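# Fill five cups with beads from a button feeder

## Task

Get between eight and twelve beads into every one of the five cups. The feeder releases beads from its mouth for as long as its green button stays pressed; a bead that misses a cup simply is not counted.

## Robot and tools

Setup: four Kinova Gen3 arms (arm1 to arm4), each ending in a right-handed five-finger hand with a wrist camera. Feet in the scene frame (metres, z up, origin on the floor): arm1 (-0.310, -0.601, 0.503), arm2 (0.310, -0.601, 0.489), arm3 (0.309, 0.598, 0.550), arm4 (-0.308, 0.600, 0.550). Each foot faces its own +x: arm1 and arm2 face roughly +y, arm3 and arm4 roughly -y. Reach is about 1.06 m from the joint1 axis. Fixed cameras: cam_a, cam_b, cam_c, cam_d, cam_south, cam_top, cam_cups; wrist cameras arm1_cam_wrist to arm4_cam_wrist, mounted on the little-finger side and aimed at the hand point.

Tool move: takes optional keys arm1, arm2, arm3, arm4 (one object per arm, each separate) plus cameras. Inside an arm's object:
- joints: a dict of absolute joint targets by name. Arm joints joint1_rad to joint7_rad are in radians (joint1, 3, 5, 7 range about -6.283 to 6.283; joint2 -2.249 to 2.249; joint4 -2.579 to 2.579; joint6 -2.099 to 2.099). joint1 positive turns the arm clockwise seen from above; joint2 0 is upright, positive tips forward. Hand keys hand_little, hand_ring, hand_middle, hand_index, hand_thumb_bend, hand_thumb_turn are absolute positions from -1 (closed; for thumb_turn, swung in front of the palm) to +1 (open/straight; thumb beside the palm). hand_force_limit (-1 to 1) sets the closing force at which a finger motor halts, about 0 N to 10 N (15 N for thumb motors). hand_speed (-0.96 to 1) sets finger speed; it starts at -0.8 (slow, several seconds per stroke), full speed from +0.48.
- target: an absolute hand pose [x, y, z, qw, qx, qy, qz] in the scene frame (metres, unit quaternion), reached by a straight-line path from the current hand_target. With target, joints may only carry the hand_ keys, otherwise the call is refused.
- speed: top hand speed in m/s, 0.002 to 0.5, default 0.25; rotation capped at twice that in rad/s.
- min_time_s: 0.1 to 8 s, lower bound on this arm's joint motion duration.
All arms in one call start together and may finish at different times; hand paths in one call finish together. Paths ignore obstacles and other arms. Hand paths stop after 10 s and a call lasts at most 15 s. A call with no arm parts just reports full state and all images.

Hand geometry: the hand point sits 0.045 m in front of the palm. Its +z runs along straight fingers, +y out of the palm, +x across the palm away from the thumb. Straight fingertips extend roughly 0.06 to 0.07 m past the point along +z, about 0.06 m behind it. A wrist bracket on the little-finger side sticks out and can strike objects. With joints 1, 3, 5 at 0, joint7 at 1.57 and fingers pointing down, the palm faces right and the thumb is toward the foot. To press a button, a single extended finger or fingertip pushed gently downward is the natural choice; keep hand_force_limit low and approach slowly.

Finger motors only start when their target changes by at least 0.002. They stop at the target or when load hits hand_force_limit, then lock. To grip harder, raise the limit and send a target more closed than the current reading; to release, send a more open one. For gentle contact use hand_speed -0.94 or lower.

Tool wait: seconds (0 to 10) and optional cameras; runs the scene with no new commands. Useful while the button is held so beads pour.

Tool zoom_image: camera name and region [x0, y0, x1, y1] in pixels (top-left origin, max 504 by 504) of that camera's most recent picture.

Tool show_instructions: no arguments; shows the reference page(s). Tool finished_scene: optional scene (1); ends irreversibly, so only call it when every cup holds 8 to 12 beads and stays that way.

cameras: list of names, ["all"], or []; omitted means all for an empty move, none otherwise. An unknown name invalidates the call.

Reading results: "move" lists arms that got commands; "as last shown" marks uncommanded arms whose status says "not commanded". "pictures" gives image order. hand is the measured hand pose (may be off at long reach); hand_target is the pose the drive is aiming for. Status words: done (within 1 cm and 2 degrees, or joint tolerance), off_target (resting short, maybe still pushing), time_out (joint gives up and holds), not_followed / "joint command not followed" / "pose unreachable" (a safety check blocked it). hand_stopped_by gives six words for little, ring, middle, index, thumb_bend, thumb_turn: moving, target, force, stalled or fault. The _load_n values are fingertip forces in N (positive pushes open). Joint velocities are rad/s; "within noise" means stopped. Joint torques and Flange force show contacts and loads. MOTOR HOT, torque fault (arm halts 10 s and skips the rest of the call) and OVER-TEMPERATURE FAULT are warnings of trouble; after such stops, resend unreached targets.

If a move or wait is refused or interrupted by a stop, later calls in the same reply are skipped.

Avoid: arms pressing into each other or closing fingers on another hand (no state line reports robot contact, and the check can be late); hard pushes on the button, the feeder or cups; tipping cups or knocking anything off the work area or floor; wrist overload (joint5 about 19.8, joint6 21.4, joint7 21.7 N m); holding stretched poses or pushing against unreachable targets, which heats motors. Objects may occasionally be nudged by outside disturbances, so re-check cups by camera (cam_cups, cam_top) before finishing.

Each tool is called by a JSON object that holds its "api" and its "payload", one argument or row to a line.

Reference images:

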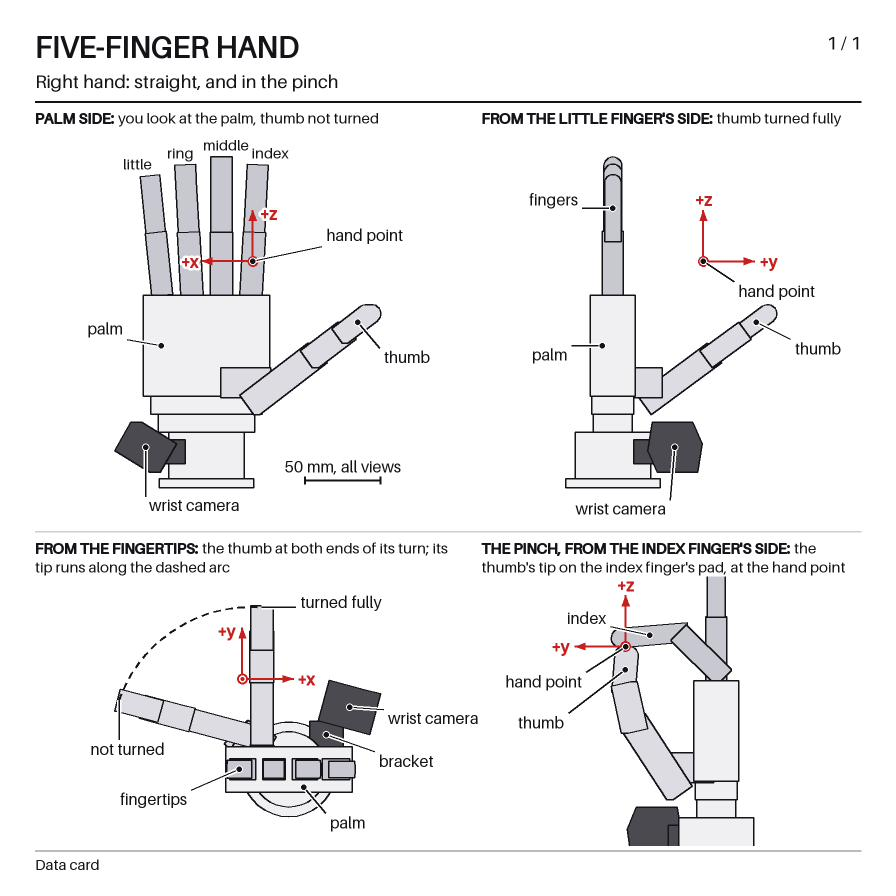

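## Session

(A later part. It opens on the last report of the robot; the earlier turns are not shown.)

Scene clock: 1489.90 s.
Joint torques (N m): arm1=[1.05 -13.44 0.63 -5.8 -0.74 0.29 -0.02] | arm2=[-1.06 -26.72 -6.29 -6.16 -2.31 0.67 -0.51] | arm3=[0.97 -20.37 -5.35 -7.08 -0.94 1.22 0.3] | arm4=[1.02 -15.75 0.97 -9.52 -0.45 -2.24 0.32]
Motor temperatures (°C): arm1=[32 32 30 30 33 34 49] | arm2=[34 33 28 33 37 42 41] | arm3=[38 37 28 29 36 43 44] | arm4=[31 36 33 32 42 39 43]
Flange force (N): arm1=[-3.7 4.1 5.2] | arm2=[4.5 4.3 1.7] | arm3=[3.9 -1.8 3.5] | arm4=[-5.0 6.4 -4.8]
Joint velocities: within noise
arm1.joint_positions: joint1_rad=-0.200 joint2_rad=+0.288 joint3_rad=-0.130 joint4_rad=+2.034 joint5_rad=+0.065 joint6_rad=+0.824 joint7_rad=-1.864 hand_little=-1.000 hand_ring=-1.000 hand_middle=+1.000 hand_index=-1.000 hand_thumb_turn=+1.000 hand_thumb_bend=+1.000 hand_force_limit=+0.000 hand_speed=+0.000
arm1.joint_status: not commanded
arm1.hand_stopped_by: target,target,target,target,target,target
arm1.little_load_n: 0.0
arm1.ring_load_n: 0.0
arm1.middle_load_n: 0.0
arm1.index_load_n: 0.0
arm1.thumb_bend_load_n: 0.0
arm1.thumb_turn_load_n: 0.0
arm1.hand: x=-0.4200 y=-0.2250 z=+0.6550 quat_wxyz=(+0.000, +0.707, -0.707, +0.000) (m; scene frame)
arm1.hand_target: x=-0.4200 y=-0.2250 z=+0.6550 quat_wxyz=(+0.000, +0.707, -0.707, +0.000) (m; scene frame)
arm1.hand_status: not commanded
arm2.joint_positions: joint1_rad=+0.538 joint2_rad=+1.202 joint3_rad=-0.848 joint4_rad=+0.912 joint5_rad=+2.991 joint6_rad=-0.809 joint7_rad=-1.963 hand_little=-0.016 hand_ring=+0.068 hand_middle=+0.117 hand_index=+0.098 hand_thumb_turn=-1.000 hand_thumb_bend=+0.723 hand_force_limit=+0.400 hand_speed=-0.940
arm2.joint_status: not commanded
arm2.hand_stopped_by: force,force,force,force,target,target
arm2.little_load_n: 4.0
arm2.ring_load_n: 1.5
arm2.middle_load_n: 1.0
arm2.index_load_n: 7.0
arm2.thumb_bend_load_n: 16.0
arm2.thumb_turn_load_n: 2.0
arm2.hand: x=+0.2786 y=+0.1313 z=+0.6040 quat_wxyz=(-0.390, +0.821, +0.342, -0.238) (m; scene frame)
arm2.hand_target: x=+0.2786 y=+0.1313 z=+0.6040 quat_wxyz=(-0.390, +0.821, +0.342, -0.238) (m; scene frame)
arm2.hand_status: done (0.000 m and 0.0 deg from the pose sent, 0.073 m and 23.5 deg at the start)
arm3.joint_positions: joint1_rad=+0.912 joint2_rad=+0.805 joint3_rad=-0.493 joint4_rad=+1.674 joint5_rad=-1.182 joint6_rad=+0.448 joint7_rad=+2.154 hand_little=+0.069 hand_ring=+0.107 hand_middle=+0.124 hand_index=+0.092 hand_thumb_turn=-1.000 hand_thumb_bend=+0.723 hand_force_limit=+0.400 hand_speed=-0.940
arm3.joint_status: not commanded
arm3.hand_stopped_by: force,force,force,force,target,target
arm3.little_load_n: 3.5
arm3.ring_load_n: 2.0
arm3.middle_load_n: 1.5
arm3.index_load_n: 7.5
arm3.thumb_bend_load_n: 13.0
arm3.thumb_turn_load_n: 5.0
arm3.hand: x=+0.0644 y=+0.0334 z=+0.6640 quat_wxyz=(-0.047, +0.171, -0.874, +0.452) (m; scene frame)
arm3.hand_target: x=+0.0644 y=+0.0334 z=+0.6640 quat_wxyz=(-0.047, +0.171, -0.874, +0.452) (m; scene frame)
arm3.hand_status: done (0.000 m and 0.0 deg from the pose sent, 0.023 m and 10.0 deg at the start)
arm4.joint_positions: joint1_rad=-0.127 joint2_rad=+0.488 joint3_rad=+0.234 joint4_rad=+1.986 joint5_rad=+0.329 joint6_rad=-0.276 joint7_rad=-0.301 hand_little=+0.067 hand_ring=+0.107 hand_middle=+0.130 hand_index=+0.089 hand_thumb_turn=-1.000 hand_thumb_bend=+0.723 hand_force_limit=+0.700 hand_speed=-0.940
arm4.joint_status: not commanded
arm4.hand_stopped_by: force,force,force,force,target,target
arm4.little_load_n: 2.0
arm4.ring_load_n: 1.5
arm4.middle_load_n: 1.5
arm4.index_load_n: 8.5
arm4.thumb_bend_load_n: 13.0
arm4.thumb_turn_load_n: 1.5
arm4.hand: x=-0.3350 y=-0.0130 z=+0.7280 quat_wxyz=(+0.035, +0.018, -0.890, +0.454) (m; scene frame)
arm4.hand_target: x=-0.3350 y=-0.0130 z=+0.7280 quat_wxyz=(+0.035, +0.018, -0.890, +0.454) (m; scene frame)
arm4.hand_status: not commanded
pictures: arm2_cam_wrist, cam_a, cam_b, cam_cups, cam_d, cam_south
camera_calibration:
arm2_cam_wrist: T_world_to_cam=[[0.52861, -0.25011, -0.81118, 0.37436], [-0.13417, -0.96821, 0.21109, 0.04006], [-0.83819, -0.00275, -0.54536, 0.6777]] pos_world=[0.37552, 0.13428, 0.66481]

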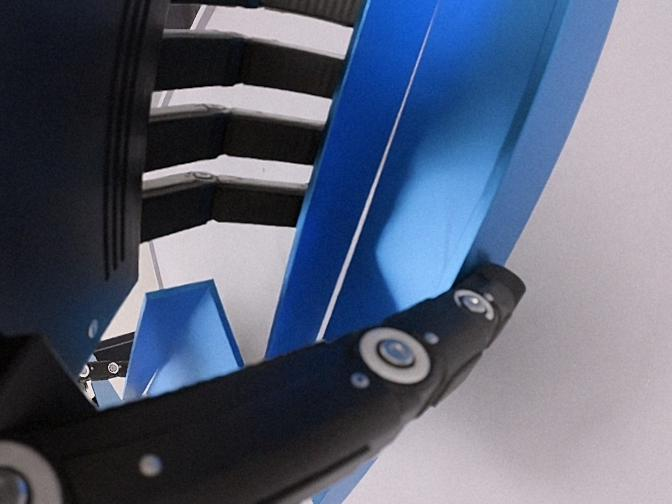

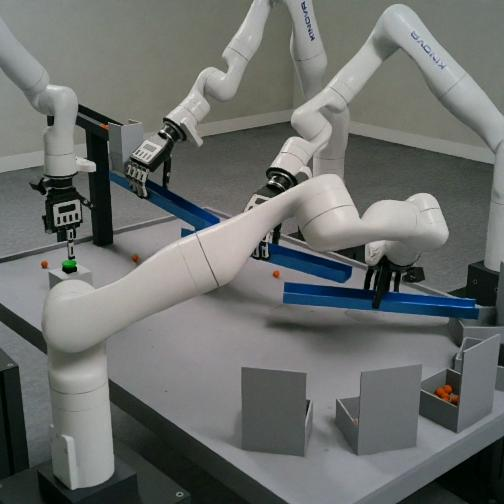

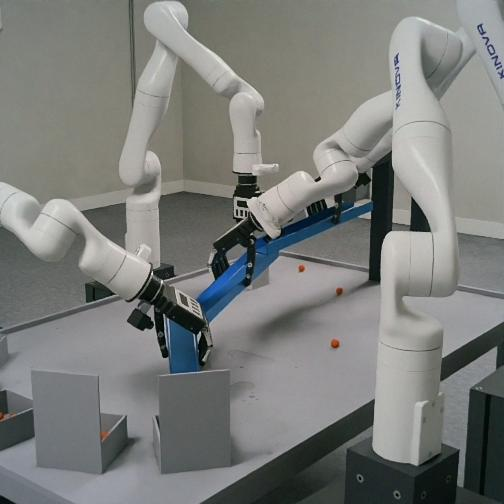

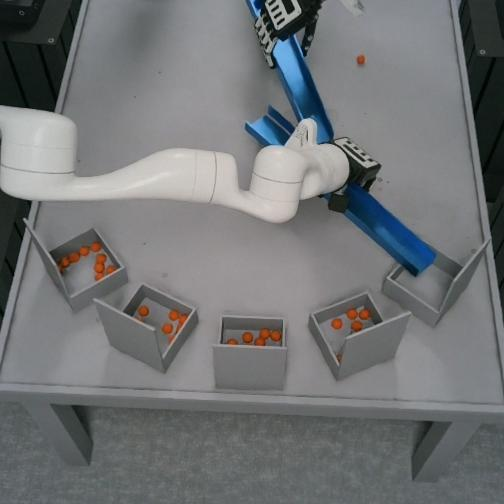

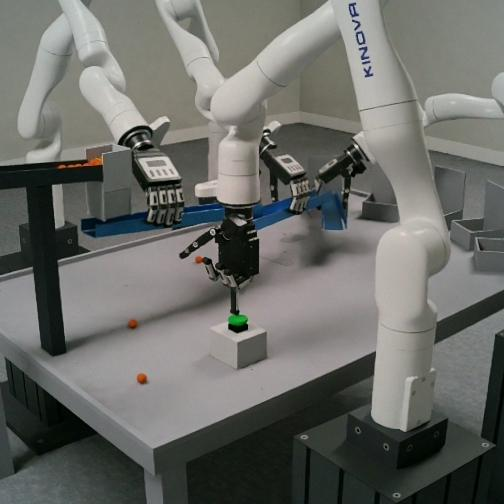

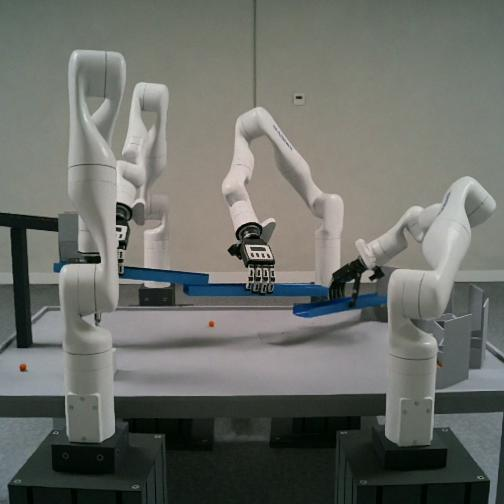

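{"api": "move", "payload": {
  "arm1": {"target": [-0.420,-0.225,0.644,0,0.70711,-0.70711,0], "speed": 0.1}
}}

{"api": "wait", "payload": {
  "seconds": 7.2,
  "cameras": ["cam_cups"]
}}

{"api": "move", "payload": {
  "arm1": {"target": [-0.420,-0.225,0.655,0,0.70711,-0.70711,0], "speed": 0.1},
  "cameras": ["cam_top"]
}}

{"api": "wait", "payload": {
  "seconds": 3,
  "cameras": ["cam_cups", "cam_top"]
}}

{"api": "zoom_image", "payload": {
  "camera": "cam_cups",
  "region": [370, 220, 500, 350]
}}

{"api": "zoom_image", "payload": {
  "camera": "cam_top",
  "region": [380, 50, 504, 174]
}}

{"api": "zoom_image", "payload": {
  "camera": "cam_top",
  "region": [0, 200, 100, 300]
}}

Scene clock: 1507.53 s.
Joint torques (N m): arm1=[0.54 -6.39 0.19 -2.71 -1 -0.86 -0.03] | arm2=[-1.01 -26.7 -6.27 -6.1 -2.32 0.7 -0.48] | arm3=[0.98 -20.37 -5.38 -6.95 -0.95 1.22 0.31] | arm4=[1.12 -15.8 1.06 -9.42 -0.43 -2.18 0.35]
Motor temperatures (°C): arm1=[32 32 30 30 33 34 49] | arm2=[34 33 28 33 37 42 41] | arm3=[38 36 28 29 36 43 44] | arm4=[31 36 33 32 42 39 43]
Flange force (N): arm1=[-0.2 1.8 -16.4] | arm2=[4.9 4.0 1.8] | arm3=[4.5 -2.1 3.6] | arm4=[-5.2 6.3 -4.5]
move: arm1 done
Joint velocities: within noise
arm1.joint_positions: joint1_rad=-0.201 joint2_rad=+0.309 joint3_rad=-0.129 joint4_rad=+2.051 joint5_rad=+0.071 joint6_rad=+0.787 joint7_rad=-1.869 hand_little=-1.000 hand_ring=-1.000 hand_middle=+1.000 hand_index=-1.000 hand_thumb_turn=+1.000 hand_thumb_bend=+1.000 hand_force_limit=+0.000 hand_speed=+0.000
arm1.joint_status: not commanded
arm1.hand_stopped_by: target,target,target,target,target,target
arm1.little_load_n: 0.0
arm1.ring_load_n: 0.5
arm1.middle_load_n: 0.0
arm1.index_load_n: 0.0
arm1.thumb_bend_load_n: 0.0
arm1.thumb_turn_load_n: 0.0
arm1.hand: x=-0.4200 y=-0.2250 z=+0.6440 quat_wxyz=(+0.000, +0.707, -0.707, +0.000)
arm1.hand_target: x=-0.4200 y=-0.2250 z=+0.6440 quat_wxyz=(+0.000, +0.707, -0.707, +0.000)
arm1.hand_status: done (0.000 m and 0.0 deg from the pose sent, 0.011 m and 0.0 deg at the start)
arm2, arm3, arm4: as last shown
arm2.thumb_bend_load_n: 15.5
arm4.little_load_n: 1.5
arm4.ring_load_n: 2.0
arm4.index_load_n: 8.0
arm4.thumb_bend_load_n: 12.5
arm4.thumb_turn_load_n: 1.0
pictures: none

Scene clock: 1514.73 s.
Joint torques (N m): arm1=[0.58 -6.43 0.16 -2.56 -1.02 -0.91 0.03] | arm2=[-1.03 -26.7 -6.24 -6.12 -2.3 0.7 -0.48] | arm3=[0.96 -20.3 -5.19 -7.07 -0.93 1.18 0.33] | arm4=[1.06 -15.72 0.95 -9.53 -0.52 -2.24 0.25]
Motor temperatures (°C): arm1=[32 32 30 30 33 34 49] | arm2=[34 33 28 33 37 42 41] | arm3=[38 36 28 29 36 43 44] | arm4=[31 36 33 32 42 39 43]
Flange force (N): arm1=[-0.7 2.2 -16.7] | arm2=[4.7 4.1 1.8] | arm3=[3.6 -1.8 3.4] | arm4=[-5.1 6.4 -5.0]
Joint velocities: within noise
arm1.joint_positions: joint1_rad=-0.201 joint2_rad=+0.309 joint3_rad=-0.129 joint4_rad=+2.051 joint5_rad=+0.071 joint6_rad=+0.787 joint7_rad=-1.869 hand_little=-1.000 hand_ring=-1.000 hand_middle=+1.000 hand_index=-1.000 hand_thumb_turn=+1.000 hand_thumb_bend=+1.000 hand_force_limit=+0.000 hand_speed=+0.000
arm1.joint_status: not commanded
arm1.hand_stopped_by: target,target,target,target,target,target
arm1.little_load_n: 0.0
arm1.ring_load_n: 0.0
arm1.middle_load_n: 0.0
arm1.index_load_n: 0.0
arm1.thumb_bend_load_n: 0.0
arm1.thumb_turn_load_n: 0.0
arm1.hand: x=-0.4200 y=-0.2250 z=+0.6440 quat_wxyz=(+0.000, +0.707, -0.707, +0.000)
arm1.hand_target: x=-0.4200 y=-0.2250 z=+0.6440 quat_wxyz=(+0.000, +0.707, -0.707, +0.000)
arm1.hand_status: done (0.000 m and 0.0 deg from the pose sent, 0.011 m and 0.0 deg at the start)
arm2.joint_positions: joint1_rad=+0.538 joint2_rad=+1.202 joint3_rad=-0.848 joint4_rad=+0.912 joint5_rad=+2.991 joint6_rad=-0.809 joint7_rad=-1.963 hand_little=-0.016 hand_ring=+0.068 hand_middle=+0.117 hand_index=+0.098 hand_thumb_turn=-1.000 hand_thumb_bend=+0.723 hand_force_limit=+0.400 hand_speed=-0.940
arm2.joint_status: not commanded
arm2.hand_stopped_by: force,force,force,force,target,target
arm2.little_load_n: 4.0
arm2.ring_load_n: 1.5
arm2.middle_load_n: 1.0
arm2.index_load_n: 7.0
arm2.thumb_bend_load_n: 15.5
arm2.thumb_turn_load_n: 1.5
arm2.hand: x=+0.2786 y=+0.1313 z=+0.6040 quat_wxyz=(-0.390, +0.821, +0.342, -0.238)
arm2.hand_target: x=+0.2786 y=+0.1313 z=+0.6040 quat_wxyz=(-0.390, +0.821, +0.342, -0.238)
arm2.hand_status: not commanded
arm3.joint_positions: joint1_rad=+0.912 joint2_rad=+0.805 joint3_rad=-0.493 joint4_rad=+1.674 joint5_rad=-1.182 joint6_rad=+0.448 joint7_rad=+2.154 hand_little=+0.069 hand_ring=+0.107 hand_middle=+0.124 hand_index=+0.092 hand_thumb_turn=-1.000 hand_thumb_bend=+0.723 hand_force_limit=+0.400 hand_speed=-0.940
arm3.joint_status: not commanded
arm3.hand_stopped_by: force,force,force,force,target,target
arm3.little_load_n: 3.5
arm3.ring_load_n: 2.0
arm3.middle_load_n: 1.0
arm3.index_load_n: 7.5
arm3.thumb_bend_load_n: 13.0
arm3.thumb_turn_load_n: 5.0
arm3.hand: x=+0.0644 y=+0.0334 z=+0.6640 quat_wxyz=(-0.047, +0.171, -0.874, +0.452)
arm3.hand_target: x=+0.0644 y=+0.0334 z=+0.6640 quat_wxyz=(-0.047, +0.171, -0.874, +0.452)
arm3.hand_status: not commanded
arm4.joint_positions: joint1_rad=-0.127 joint2_rad=+0.488 joint3_rad=+0.234 joint4_rad=+1.986 joint5_rad=+0.329 joint6_rad=-0.276 joint7_rad=-0.301 hand_little=+0.067 hand_ring=+0.107 hand_middle=+0.130 hand_index=+0.089 hand_thumb_turn=-1.000 hand_thumb_bend=+0.723 hand_force_limit=+0.700 hand_speed=-0.940
arm4.joint_status: not commanded
arm4.hand_stopped_by: force,force,force,force,target,target
arm4.little_load_n: 2.0
arm4.ring_load_n: 2.0
arm4.middle_load_n: 1.5
arm4.index_load_n: 8.0
arm4.thumb_bend_load_n: 12.5
arm4.thumb_turn_load_n: 1.0
arm4.hand: x=-0.3350 y=-0.0130 z=+0.7280 quat_wxyz=(+0.035, +0.018, -0.890, +0.454)
arm4.hand_target: x=-0.3350 y=-0.0130 z=+0.7280 quat_wxyz=(+0.035, +0.018, -0.890, +0.454)
arm4.hand_status: not commanded
wait: 7.20 s; at rest by 0.27 s

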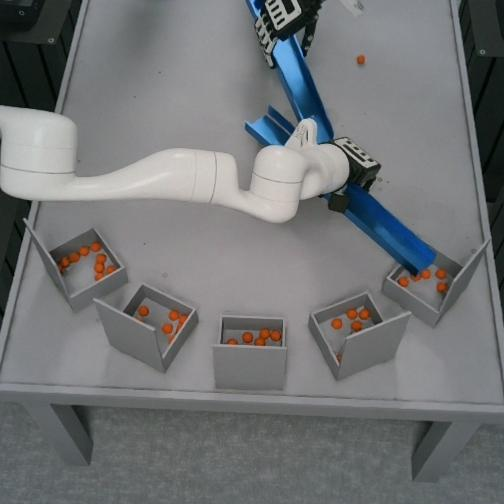

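Scene clock: 1515.70 s.
Joint torques (N m): arm1=[0.97 -13.4 0.71 -5.78 -0.69 0.25 0.02] | arm2=[-1.02 -26.75 -6.26 -6.15 -2.3 0.71 -0.51] | arm3=[0.96 -20.32 -5.29 -7.05 -0.9 1.17 0.26] | arm4=[1.03 -15.77 0.96 -9.52 -0.52 -2.24 0.25]
Motor temperatures (°C): arm1=[32 32 30 30 33 34 49] | arm2=[34 33 28 33 37 42 41] | arm3=[38 36 28 29 36 43 44] | arm4=[31 36 33 32 42 39 43]
Flange force (N): arm1=[-3.7 4.1 4.9] | arm2=[4.7 4.2 1.8] | arm3=[3.7 -1.7 3.4] | arm4=[-4.9 6.4 -4.8]
move: arm1 done
Joint velocities: within noise
arm1.joint_positions: joint1_rad=-0.200 joint2_rad=+0.288 joint3_rad=-0.130 joint4_rad=+2.034 joint5_rad=+0.065 joint6_rad=+0.824 joint7_rad=-1.864 hand_little=-1.000 hand_ring=-1.000 hand_middle=+1.000 hand_index=-1.000 hand_thumb_turn=+1.000 hand_thumb_bend=+1.000 hand_force_limit=+0.000 hand_speed=+0.000
arm1.joint_status: not commanded
arm1.hand_stopped_by: target,target,target,target,target,target
arm1.little_load_n: 0.0
arm1.ring_load_n: 0.0
arm1.middle_load_n: 0.0
arm1.index_load_n: 0.0
arm1.thumb_bend_load_n: 0.0
arm1.thumb_turn_load_n: 0.0
arm1.hand: x=-0.4200 y=-0.2250 z=+0.6550 quat_wxyz=(+0.000, +0.707, -0.707, +0.000)
arm1.hand_target: x=-0.4200 y=-0.2250 z=+0.6550 quat_wxyz=(+0.000, +0.707, -0.707, +0.000)
arm1.hand_status: done (0.000 m and 0.0 deg from the pose sent, 0.011 m and 0.0 deg at the start)
arm2, arm3, arm4: as last shown
arm2.thumb_bend_load_n: 16.0
arm3.ring_load_n: 2.5
arm3.thumb_turn_load_n: 4.5

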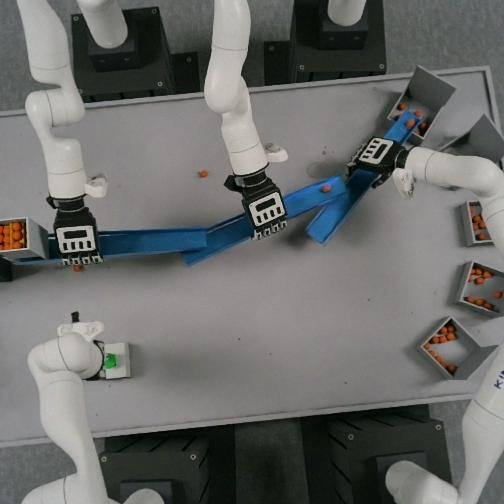

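Scene clock: 1518.70 s.
Joint torques (N m): arm1=[0.98 -13.43 0.65 -5.78 -0.69 0.28 -0.03] | arm2=[-1.04 -26.68 -6.27 -6.06 -2.32 0.66 -0.48] | arm3=[1.03 -20.28 -5.26 -6.91 -0.95 1.15 0.35] | arm4=[1.09 -15.81 0.96 -9.43 -0.51 -2.21 0.24]
Motor temperatures (°C): arm1=[32 32 30 30 33 34 49] | arm2=[34 34 28 33 37 42 41] | arm3=[38 36 28 29 36 43 44] | arm4=[31 36 33 32 42 39 43]
Flange force (N): arm1=[-3.8 3.9 5.1] | arm2=[4.9 4.0 1.8] | arm3=[4.6 -2.4 3.5] | arm4=[-5.2 6.4 -4.5]
Joint velocities: within noise
arm1.joint_positions: joint1_rad=-0.200 joint2_rad=+0.288 joint3_rad=-0.130 joint4_rad=+2.034 joint5_rad=+0.065 joint6_rad=+0.824 joint7_rad=-1.864 hand_little=-1.000 hand_ring=-1.000 hand_middle=+1.000 hand_index=-1.000 hand_thumb_turn=+1.000 hand_thumb_bend=+1.000 hand_force_limit=+0.000 hand_speed=+0.000
arm1.joint_status: not commanded
arm1.hand_stopped_by: target,target,target,target,target,target
arm1.little_load_n: 0.0
arm1.ring_load_n: 0.0
arm1.middle_load_n: 0.0
arm1.index_load_n: 0.0
arm1.thumb_bend_load_n: 0.0
arm1.thumb_turn_load_n: 0.0
arm1.hand: x=-0.4200 y=-0.2250 z=+0.6550 quat_wxyz=(+0.000, +0.707, -0.707, +0.000)
arm1.hand_target: x=-0.4200 y=-0.2250 z=+0.6550 quat_wxyz=(+0.000, +0.707, -0.707, +0.000)
arm1.hand_status: done (0.000 m and 0.0 deg from the pose sent, 0.011 m and 0.0 deg at the start)
arm2.joint_positions: joint1_rad=+0.538 joint2_rad=+1.202 joint3_rad=-0.848 joint4_rad=+0.912 joint5_rad=+2.991 joint6_rad=-0.809 joint7_rad=-1.963 hand_little=-0.016 hand_ring=+0.068 hand_middle=+0.117 hand_index=+0.098 hand_thumb_turn=-1.000 hand_thumb_bend=+0.723 hand_force_limit=+0.400 hand_speed=-0.940
arm2.joint_status: not commanded
arm2.hand_stopped_by: force,force,force,force,target,target
arm2.little_load_n: 4.0
arm2.ring_load_n: 1.5
arm2.middle_load_n: 1.0
arm2.index_load_n: 7.0
arm2.thumb_bend_load_n: 16.0
arm2.thumb_turn_load_n: 2.0
arm2.hand: x=+0.2786 y=+0.1313 z=+0.6040 quat_wxyz=(-0.390, +0.821, +0.342, -0.238)
arm2.hand_target: x=+0.2786 y=+0.1313 z=+0.6040 quat_wxyz=(-0.390, +0.821, +0.342, -0.238)
arm2.hand_status: not commanded
arm3.joint_positions: joint1_rad=+0.912 joint2_rad=+0.805 joint3_rad=-0.493 joint4_rad=+1.674 joint5_rad=-1.182 joint6_rad=+0.448 joint7_rad=+2.154 hand_little=+0.069 hand_ring=+0.107 hand_middle=+0.124 hand_index=+0.092 hand_thumb_turn=-1.000 hand_thumb_bend=+0.723 hand_force_limit=+0.400 hand_speed=-0.940
arm3.joint_status: not commanded
arm3.hand_stopped_by: force,force,force,force,target,target
arm3.little_load_n: 3.5
arm3.ring_load_n: 2.0
arm3.middle_load_n: 1.5
arm3.index_load_n: 7.5
arm3.thumb_bend_load_n: 13.0
arm3.thumb_turn_load_n: 4.5
arm3.hand: x=+0.0644 y=+0.0334 z=+0.6640 quat_wxyz=(-0.047, +0.171, -0.874, +0.452)
arm3.hand_target: x=+0.0644 y=+0.0334 z=+0.6640 quat_wxyz=(-0.047, +0.171, -0.874, +0.452)
arm3.hand_status: not commanded
arm4.joint_positions: joint1_rad=-0.127 joint2_rad=+0.488 joint3_rad=+0.234 joint4_rad=+1.986 joint5_rad=+0.329 joint6_rad=-0.276 joint7_rad=-0.301 hand_little=+0.067 hand_ring=+0.107 hand_middle=+0.130 hand_index=+0.089 hand_thumb_turn=-1.000 hand_thumb_bend=+0.723 hand_force_limit=+0.700 hand_speed=-0.940
arm4.joint_status: not commanded
arm4.hand_stopped_by: force,force,force,force,target,target
arm4.little_load_n: 2.0
arm4.ring_load_n: 2.0
arm4.middle_load_n: 1.5
arm4.index_load_n: 8.0
arm4.thumb_bend_load_n: 12.5
arm4.thumb_turn_load_n: 1.0
arm4.hand: x=-0.3350 y=-0.0130 z=+0.7280 quat_wxyz=(+0.035, +0.018, -0.890, +0.454)
arm4.hand_target: x=-0.3350 y=-0.0130 z=+0.7280 quat_wxyz=(+0.035, +0.018, -0.890, +0.454)
arm4.hand_status: not commanded
wait: 3.00 s; at rest by 0.27 s

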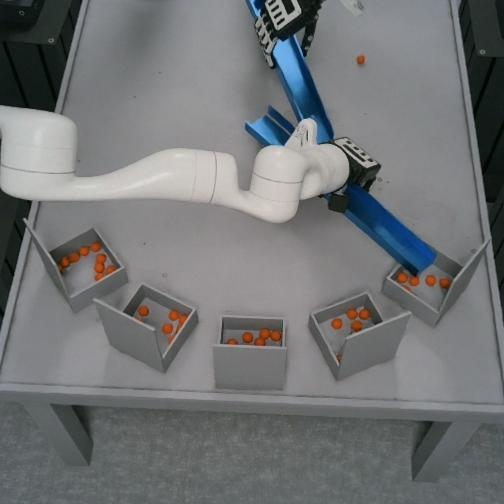

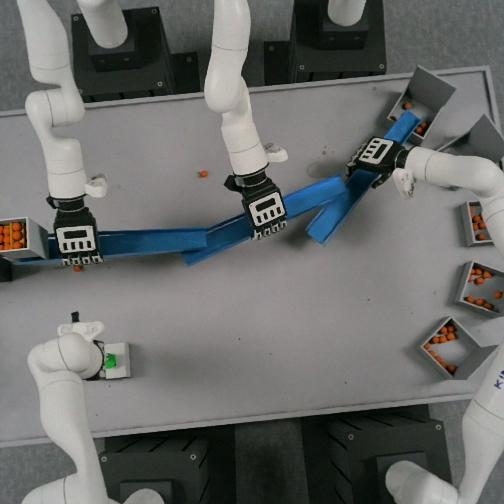

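Scaled by 3.877.

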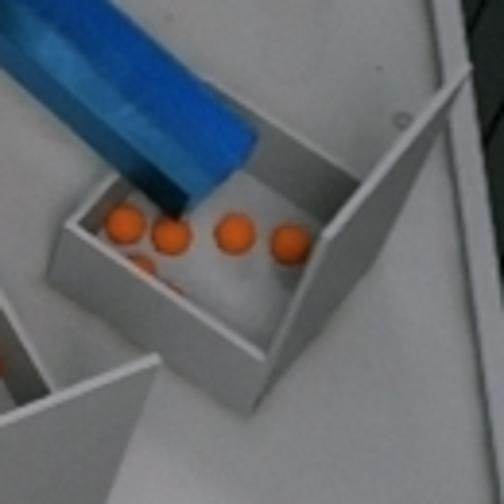

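Scaled by 4.065.

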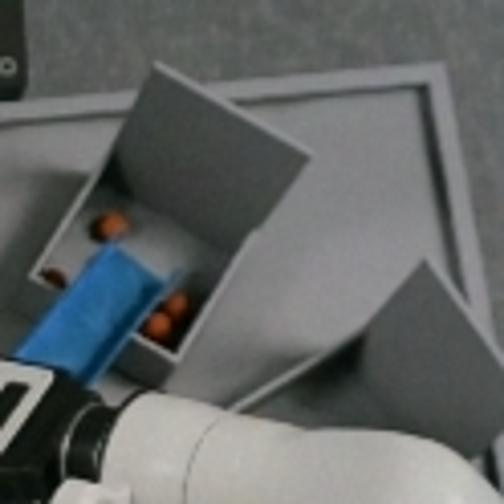

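Scaled by 5.040.

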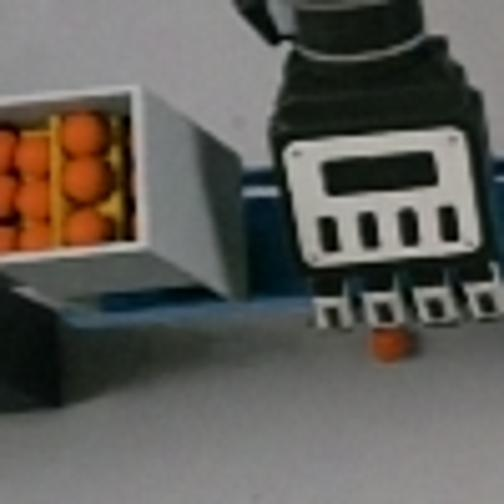

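{"api": "move", "payload": {
  "arm2": {"target": [0.345,0.003,0.604,-0.45181,0.8897,-0.0087,-0.06505], "speed": 0.12},
  "arm3": {"target": [0.070,-0.012,0.664,-0.03267,-0.01664,0.89042,-0.45369], "speed": 0.12},
  "cameras": ["cam_cups", "cam_top"]
}}

{"api": "zoom_image", "payload": {
  "camera": "cam_cups",
  "region": [370, 220, 500, 350]
}}

{"api": "zoom_image", "payload": {
  "camera": "cam_top",
  "region": [380, 50, 504, 174]
}}

{"api": "zoom_image", "payload": {
  "camera": "cam_top",
  "region": [424, 110, 504, 190]
}}

{"api": "zoom_image", "payload": {
  "camera": "cam_cups",
  "region": [295, 270, 425, 400]
}}

Scene clock: 1530.87 s.
Joint torques (N m): arm1=[1.06 -13.44 0.56 -5.7 -0.73 0.26 -0.01] | arm2=[-1.07 -17.74 -5.24 -5.36 0.35 1.44 -0.5] | arm3=[1.03 -19.05 -9.38 -5.36 0.89 1 0.24] | arm4=[1 -15.89 0.94 -9.58 -0.56 -2.23 0.24]
Motor temperatures (°C): arm1=[32 32 30 30 33 34 49] | arm2=[34 34 28 33 37 42 41] | arm3=[38 36 28 29 36 43 44] | arm4=[31 36 33 32 42 39 43]
Flange force (N): arm1=[-4.1 4.2 5.0] | arm2=[5.5 4.6 1.8] | arm3=[-0.7 0.0 5.0] | arm4=[-4.8 6.7 -4.6]
move: arm2 done; arm3 done
Joint velocities: within noise
arm1, arm4: as last shown
arm2.joint_positions: joint1_rad=+0.809 joint2_rad=+0.816 joint3_rad=-0.886 joint4_rad=+1.997 joint5_rad=+2.699 joint6_rad=+0.406 joint7_rad=-2.269 hand_little=-0.016 hand_ring=+0.068 hand_middle=+0.117 hand_index=+0.098 hand_thumb_turn=-1.000 hand_thumb_bend=+0.723 hand_force_limit=+0.400 hand_speed=-0.940
arm2.joint_status: not commanded
arm2.hand_stopped_by: force,force,force,force,target,target
arm2.little_load_n: 4.0
arm2.ring_load_n: 1.5
arm2.middle_load_n: 1.0
arm2.index_load_n: 7.0
arm2.thumb_bend_load_n: 16.0
arm2.thumb_turn_load_n: 1.5
arm2.hand: x=+0.3450 y=+0.0030 z=+0.6040 quat_wxyz=(-0.452, +0.890, -0.009, -0.065)
arm2.hand_target: x=+0.3450 y=+0.0030 z=+0.6040 quat_wxyz=(-0.452, +0.890, -0.009, -0.065)
arm2.hand_status: done (0.000 m and 0.0 deg from the pose sent, 0.144 m and 46.4 deg at the start)
arm3.joint_positions: joint1_rad=+1.093 joint2_rad=+1.037 joint3_rad=-1.153 joint4_rad=+1.765 joint5_rad=-1.086 joint6_rad=-0.395 joint7_rad=+2.039 hand_little=+0.069 hand_ring=+0.107 hand_middle=+0.124 hand_index=+0.092 hand_thumb_turn=-1.000 hand_thumb_bend=+0.723 hand_force_limit=+0.400 hand_speed=-0.940
arm3.joint_status: not commanded
arm3.hand_stopped_by: force,force,force,force,target,target
arm3.little_load_n: 3.5
arm3.ring_load_n: 2.0
arm3.middle_load_n: 1.5
arm3.index_load_n: 7.5
arm3.thumb_bend_load_n: 13.0
arm3.thumb_turn_load_n: 5.0
arm3.hand: x=+0.0700 y=-0.0120 z=+0.6640 quat_wxyz=(+0.033, +0.017, -0.890, +0.454)
arm3.hand_target: x=+0.0700 y=-0.0120 z=+0.6640 quat_wxyz=(+0.033, +0.017, -0.890, +0.454)
arm3.hand_status: done (0.000 m and 0.0 deg from the pose sent, 0.046 m and 20.0 deg at the start)
arm4.ring_load_n: 1.5
arm4.thumb_bend_load_n: 13.0

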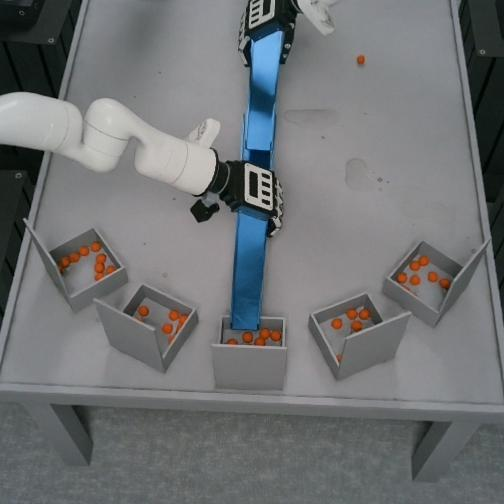

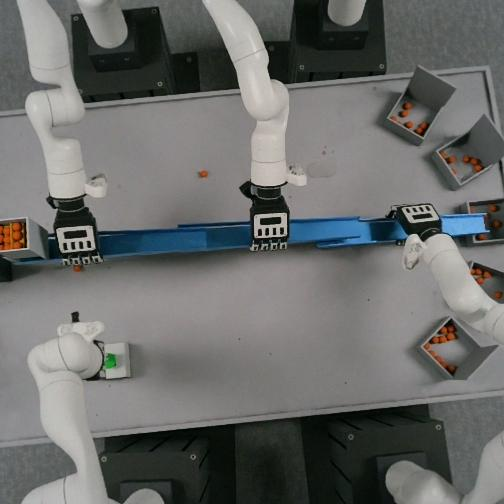

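Scaled by 3.877.

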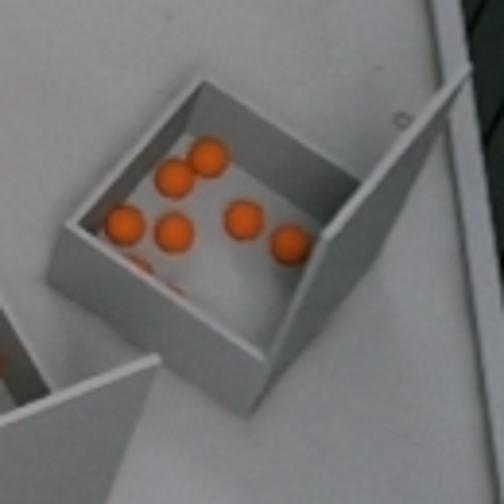

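Scaled by 4.065.

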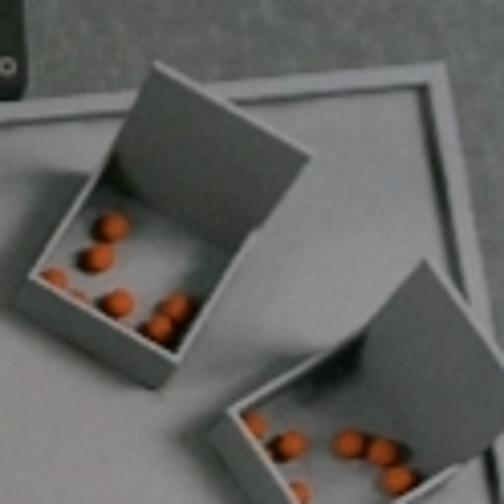

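Scaled by 6.300.

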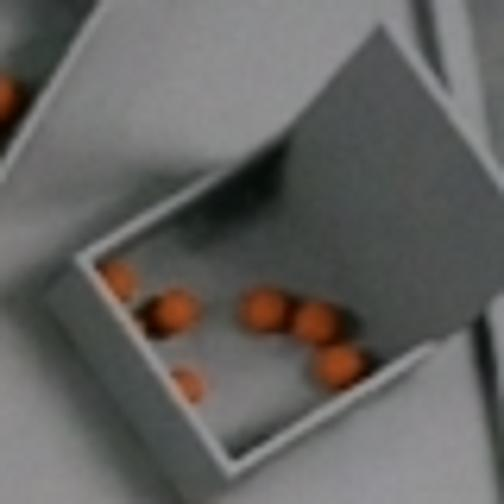

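Scaled by 3.877.

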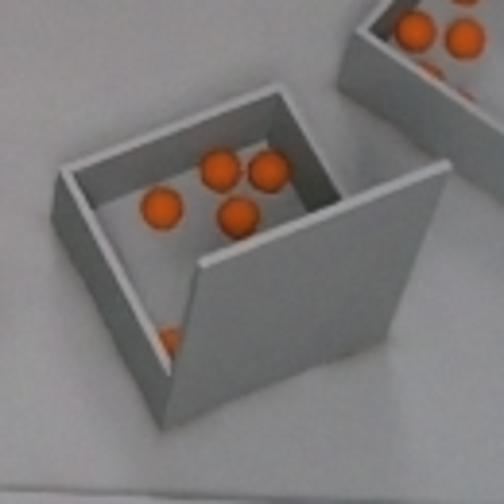

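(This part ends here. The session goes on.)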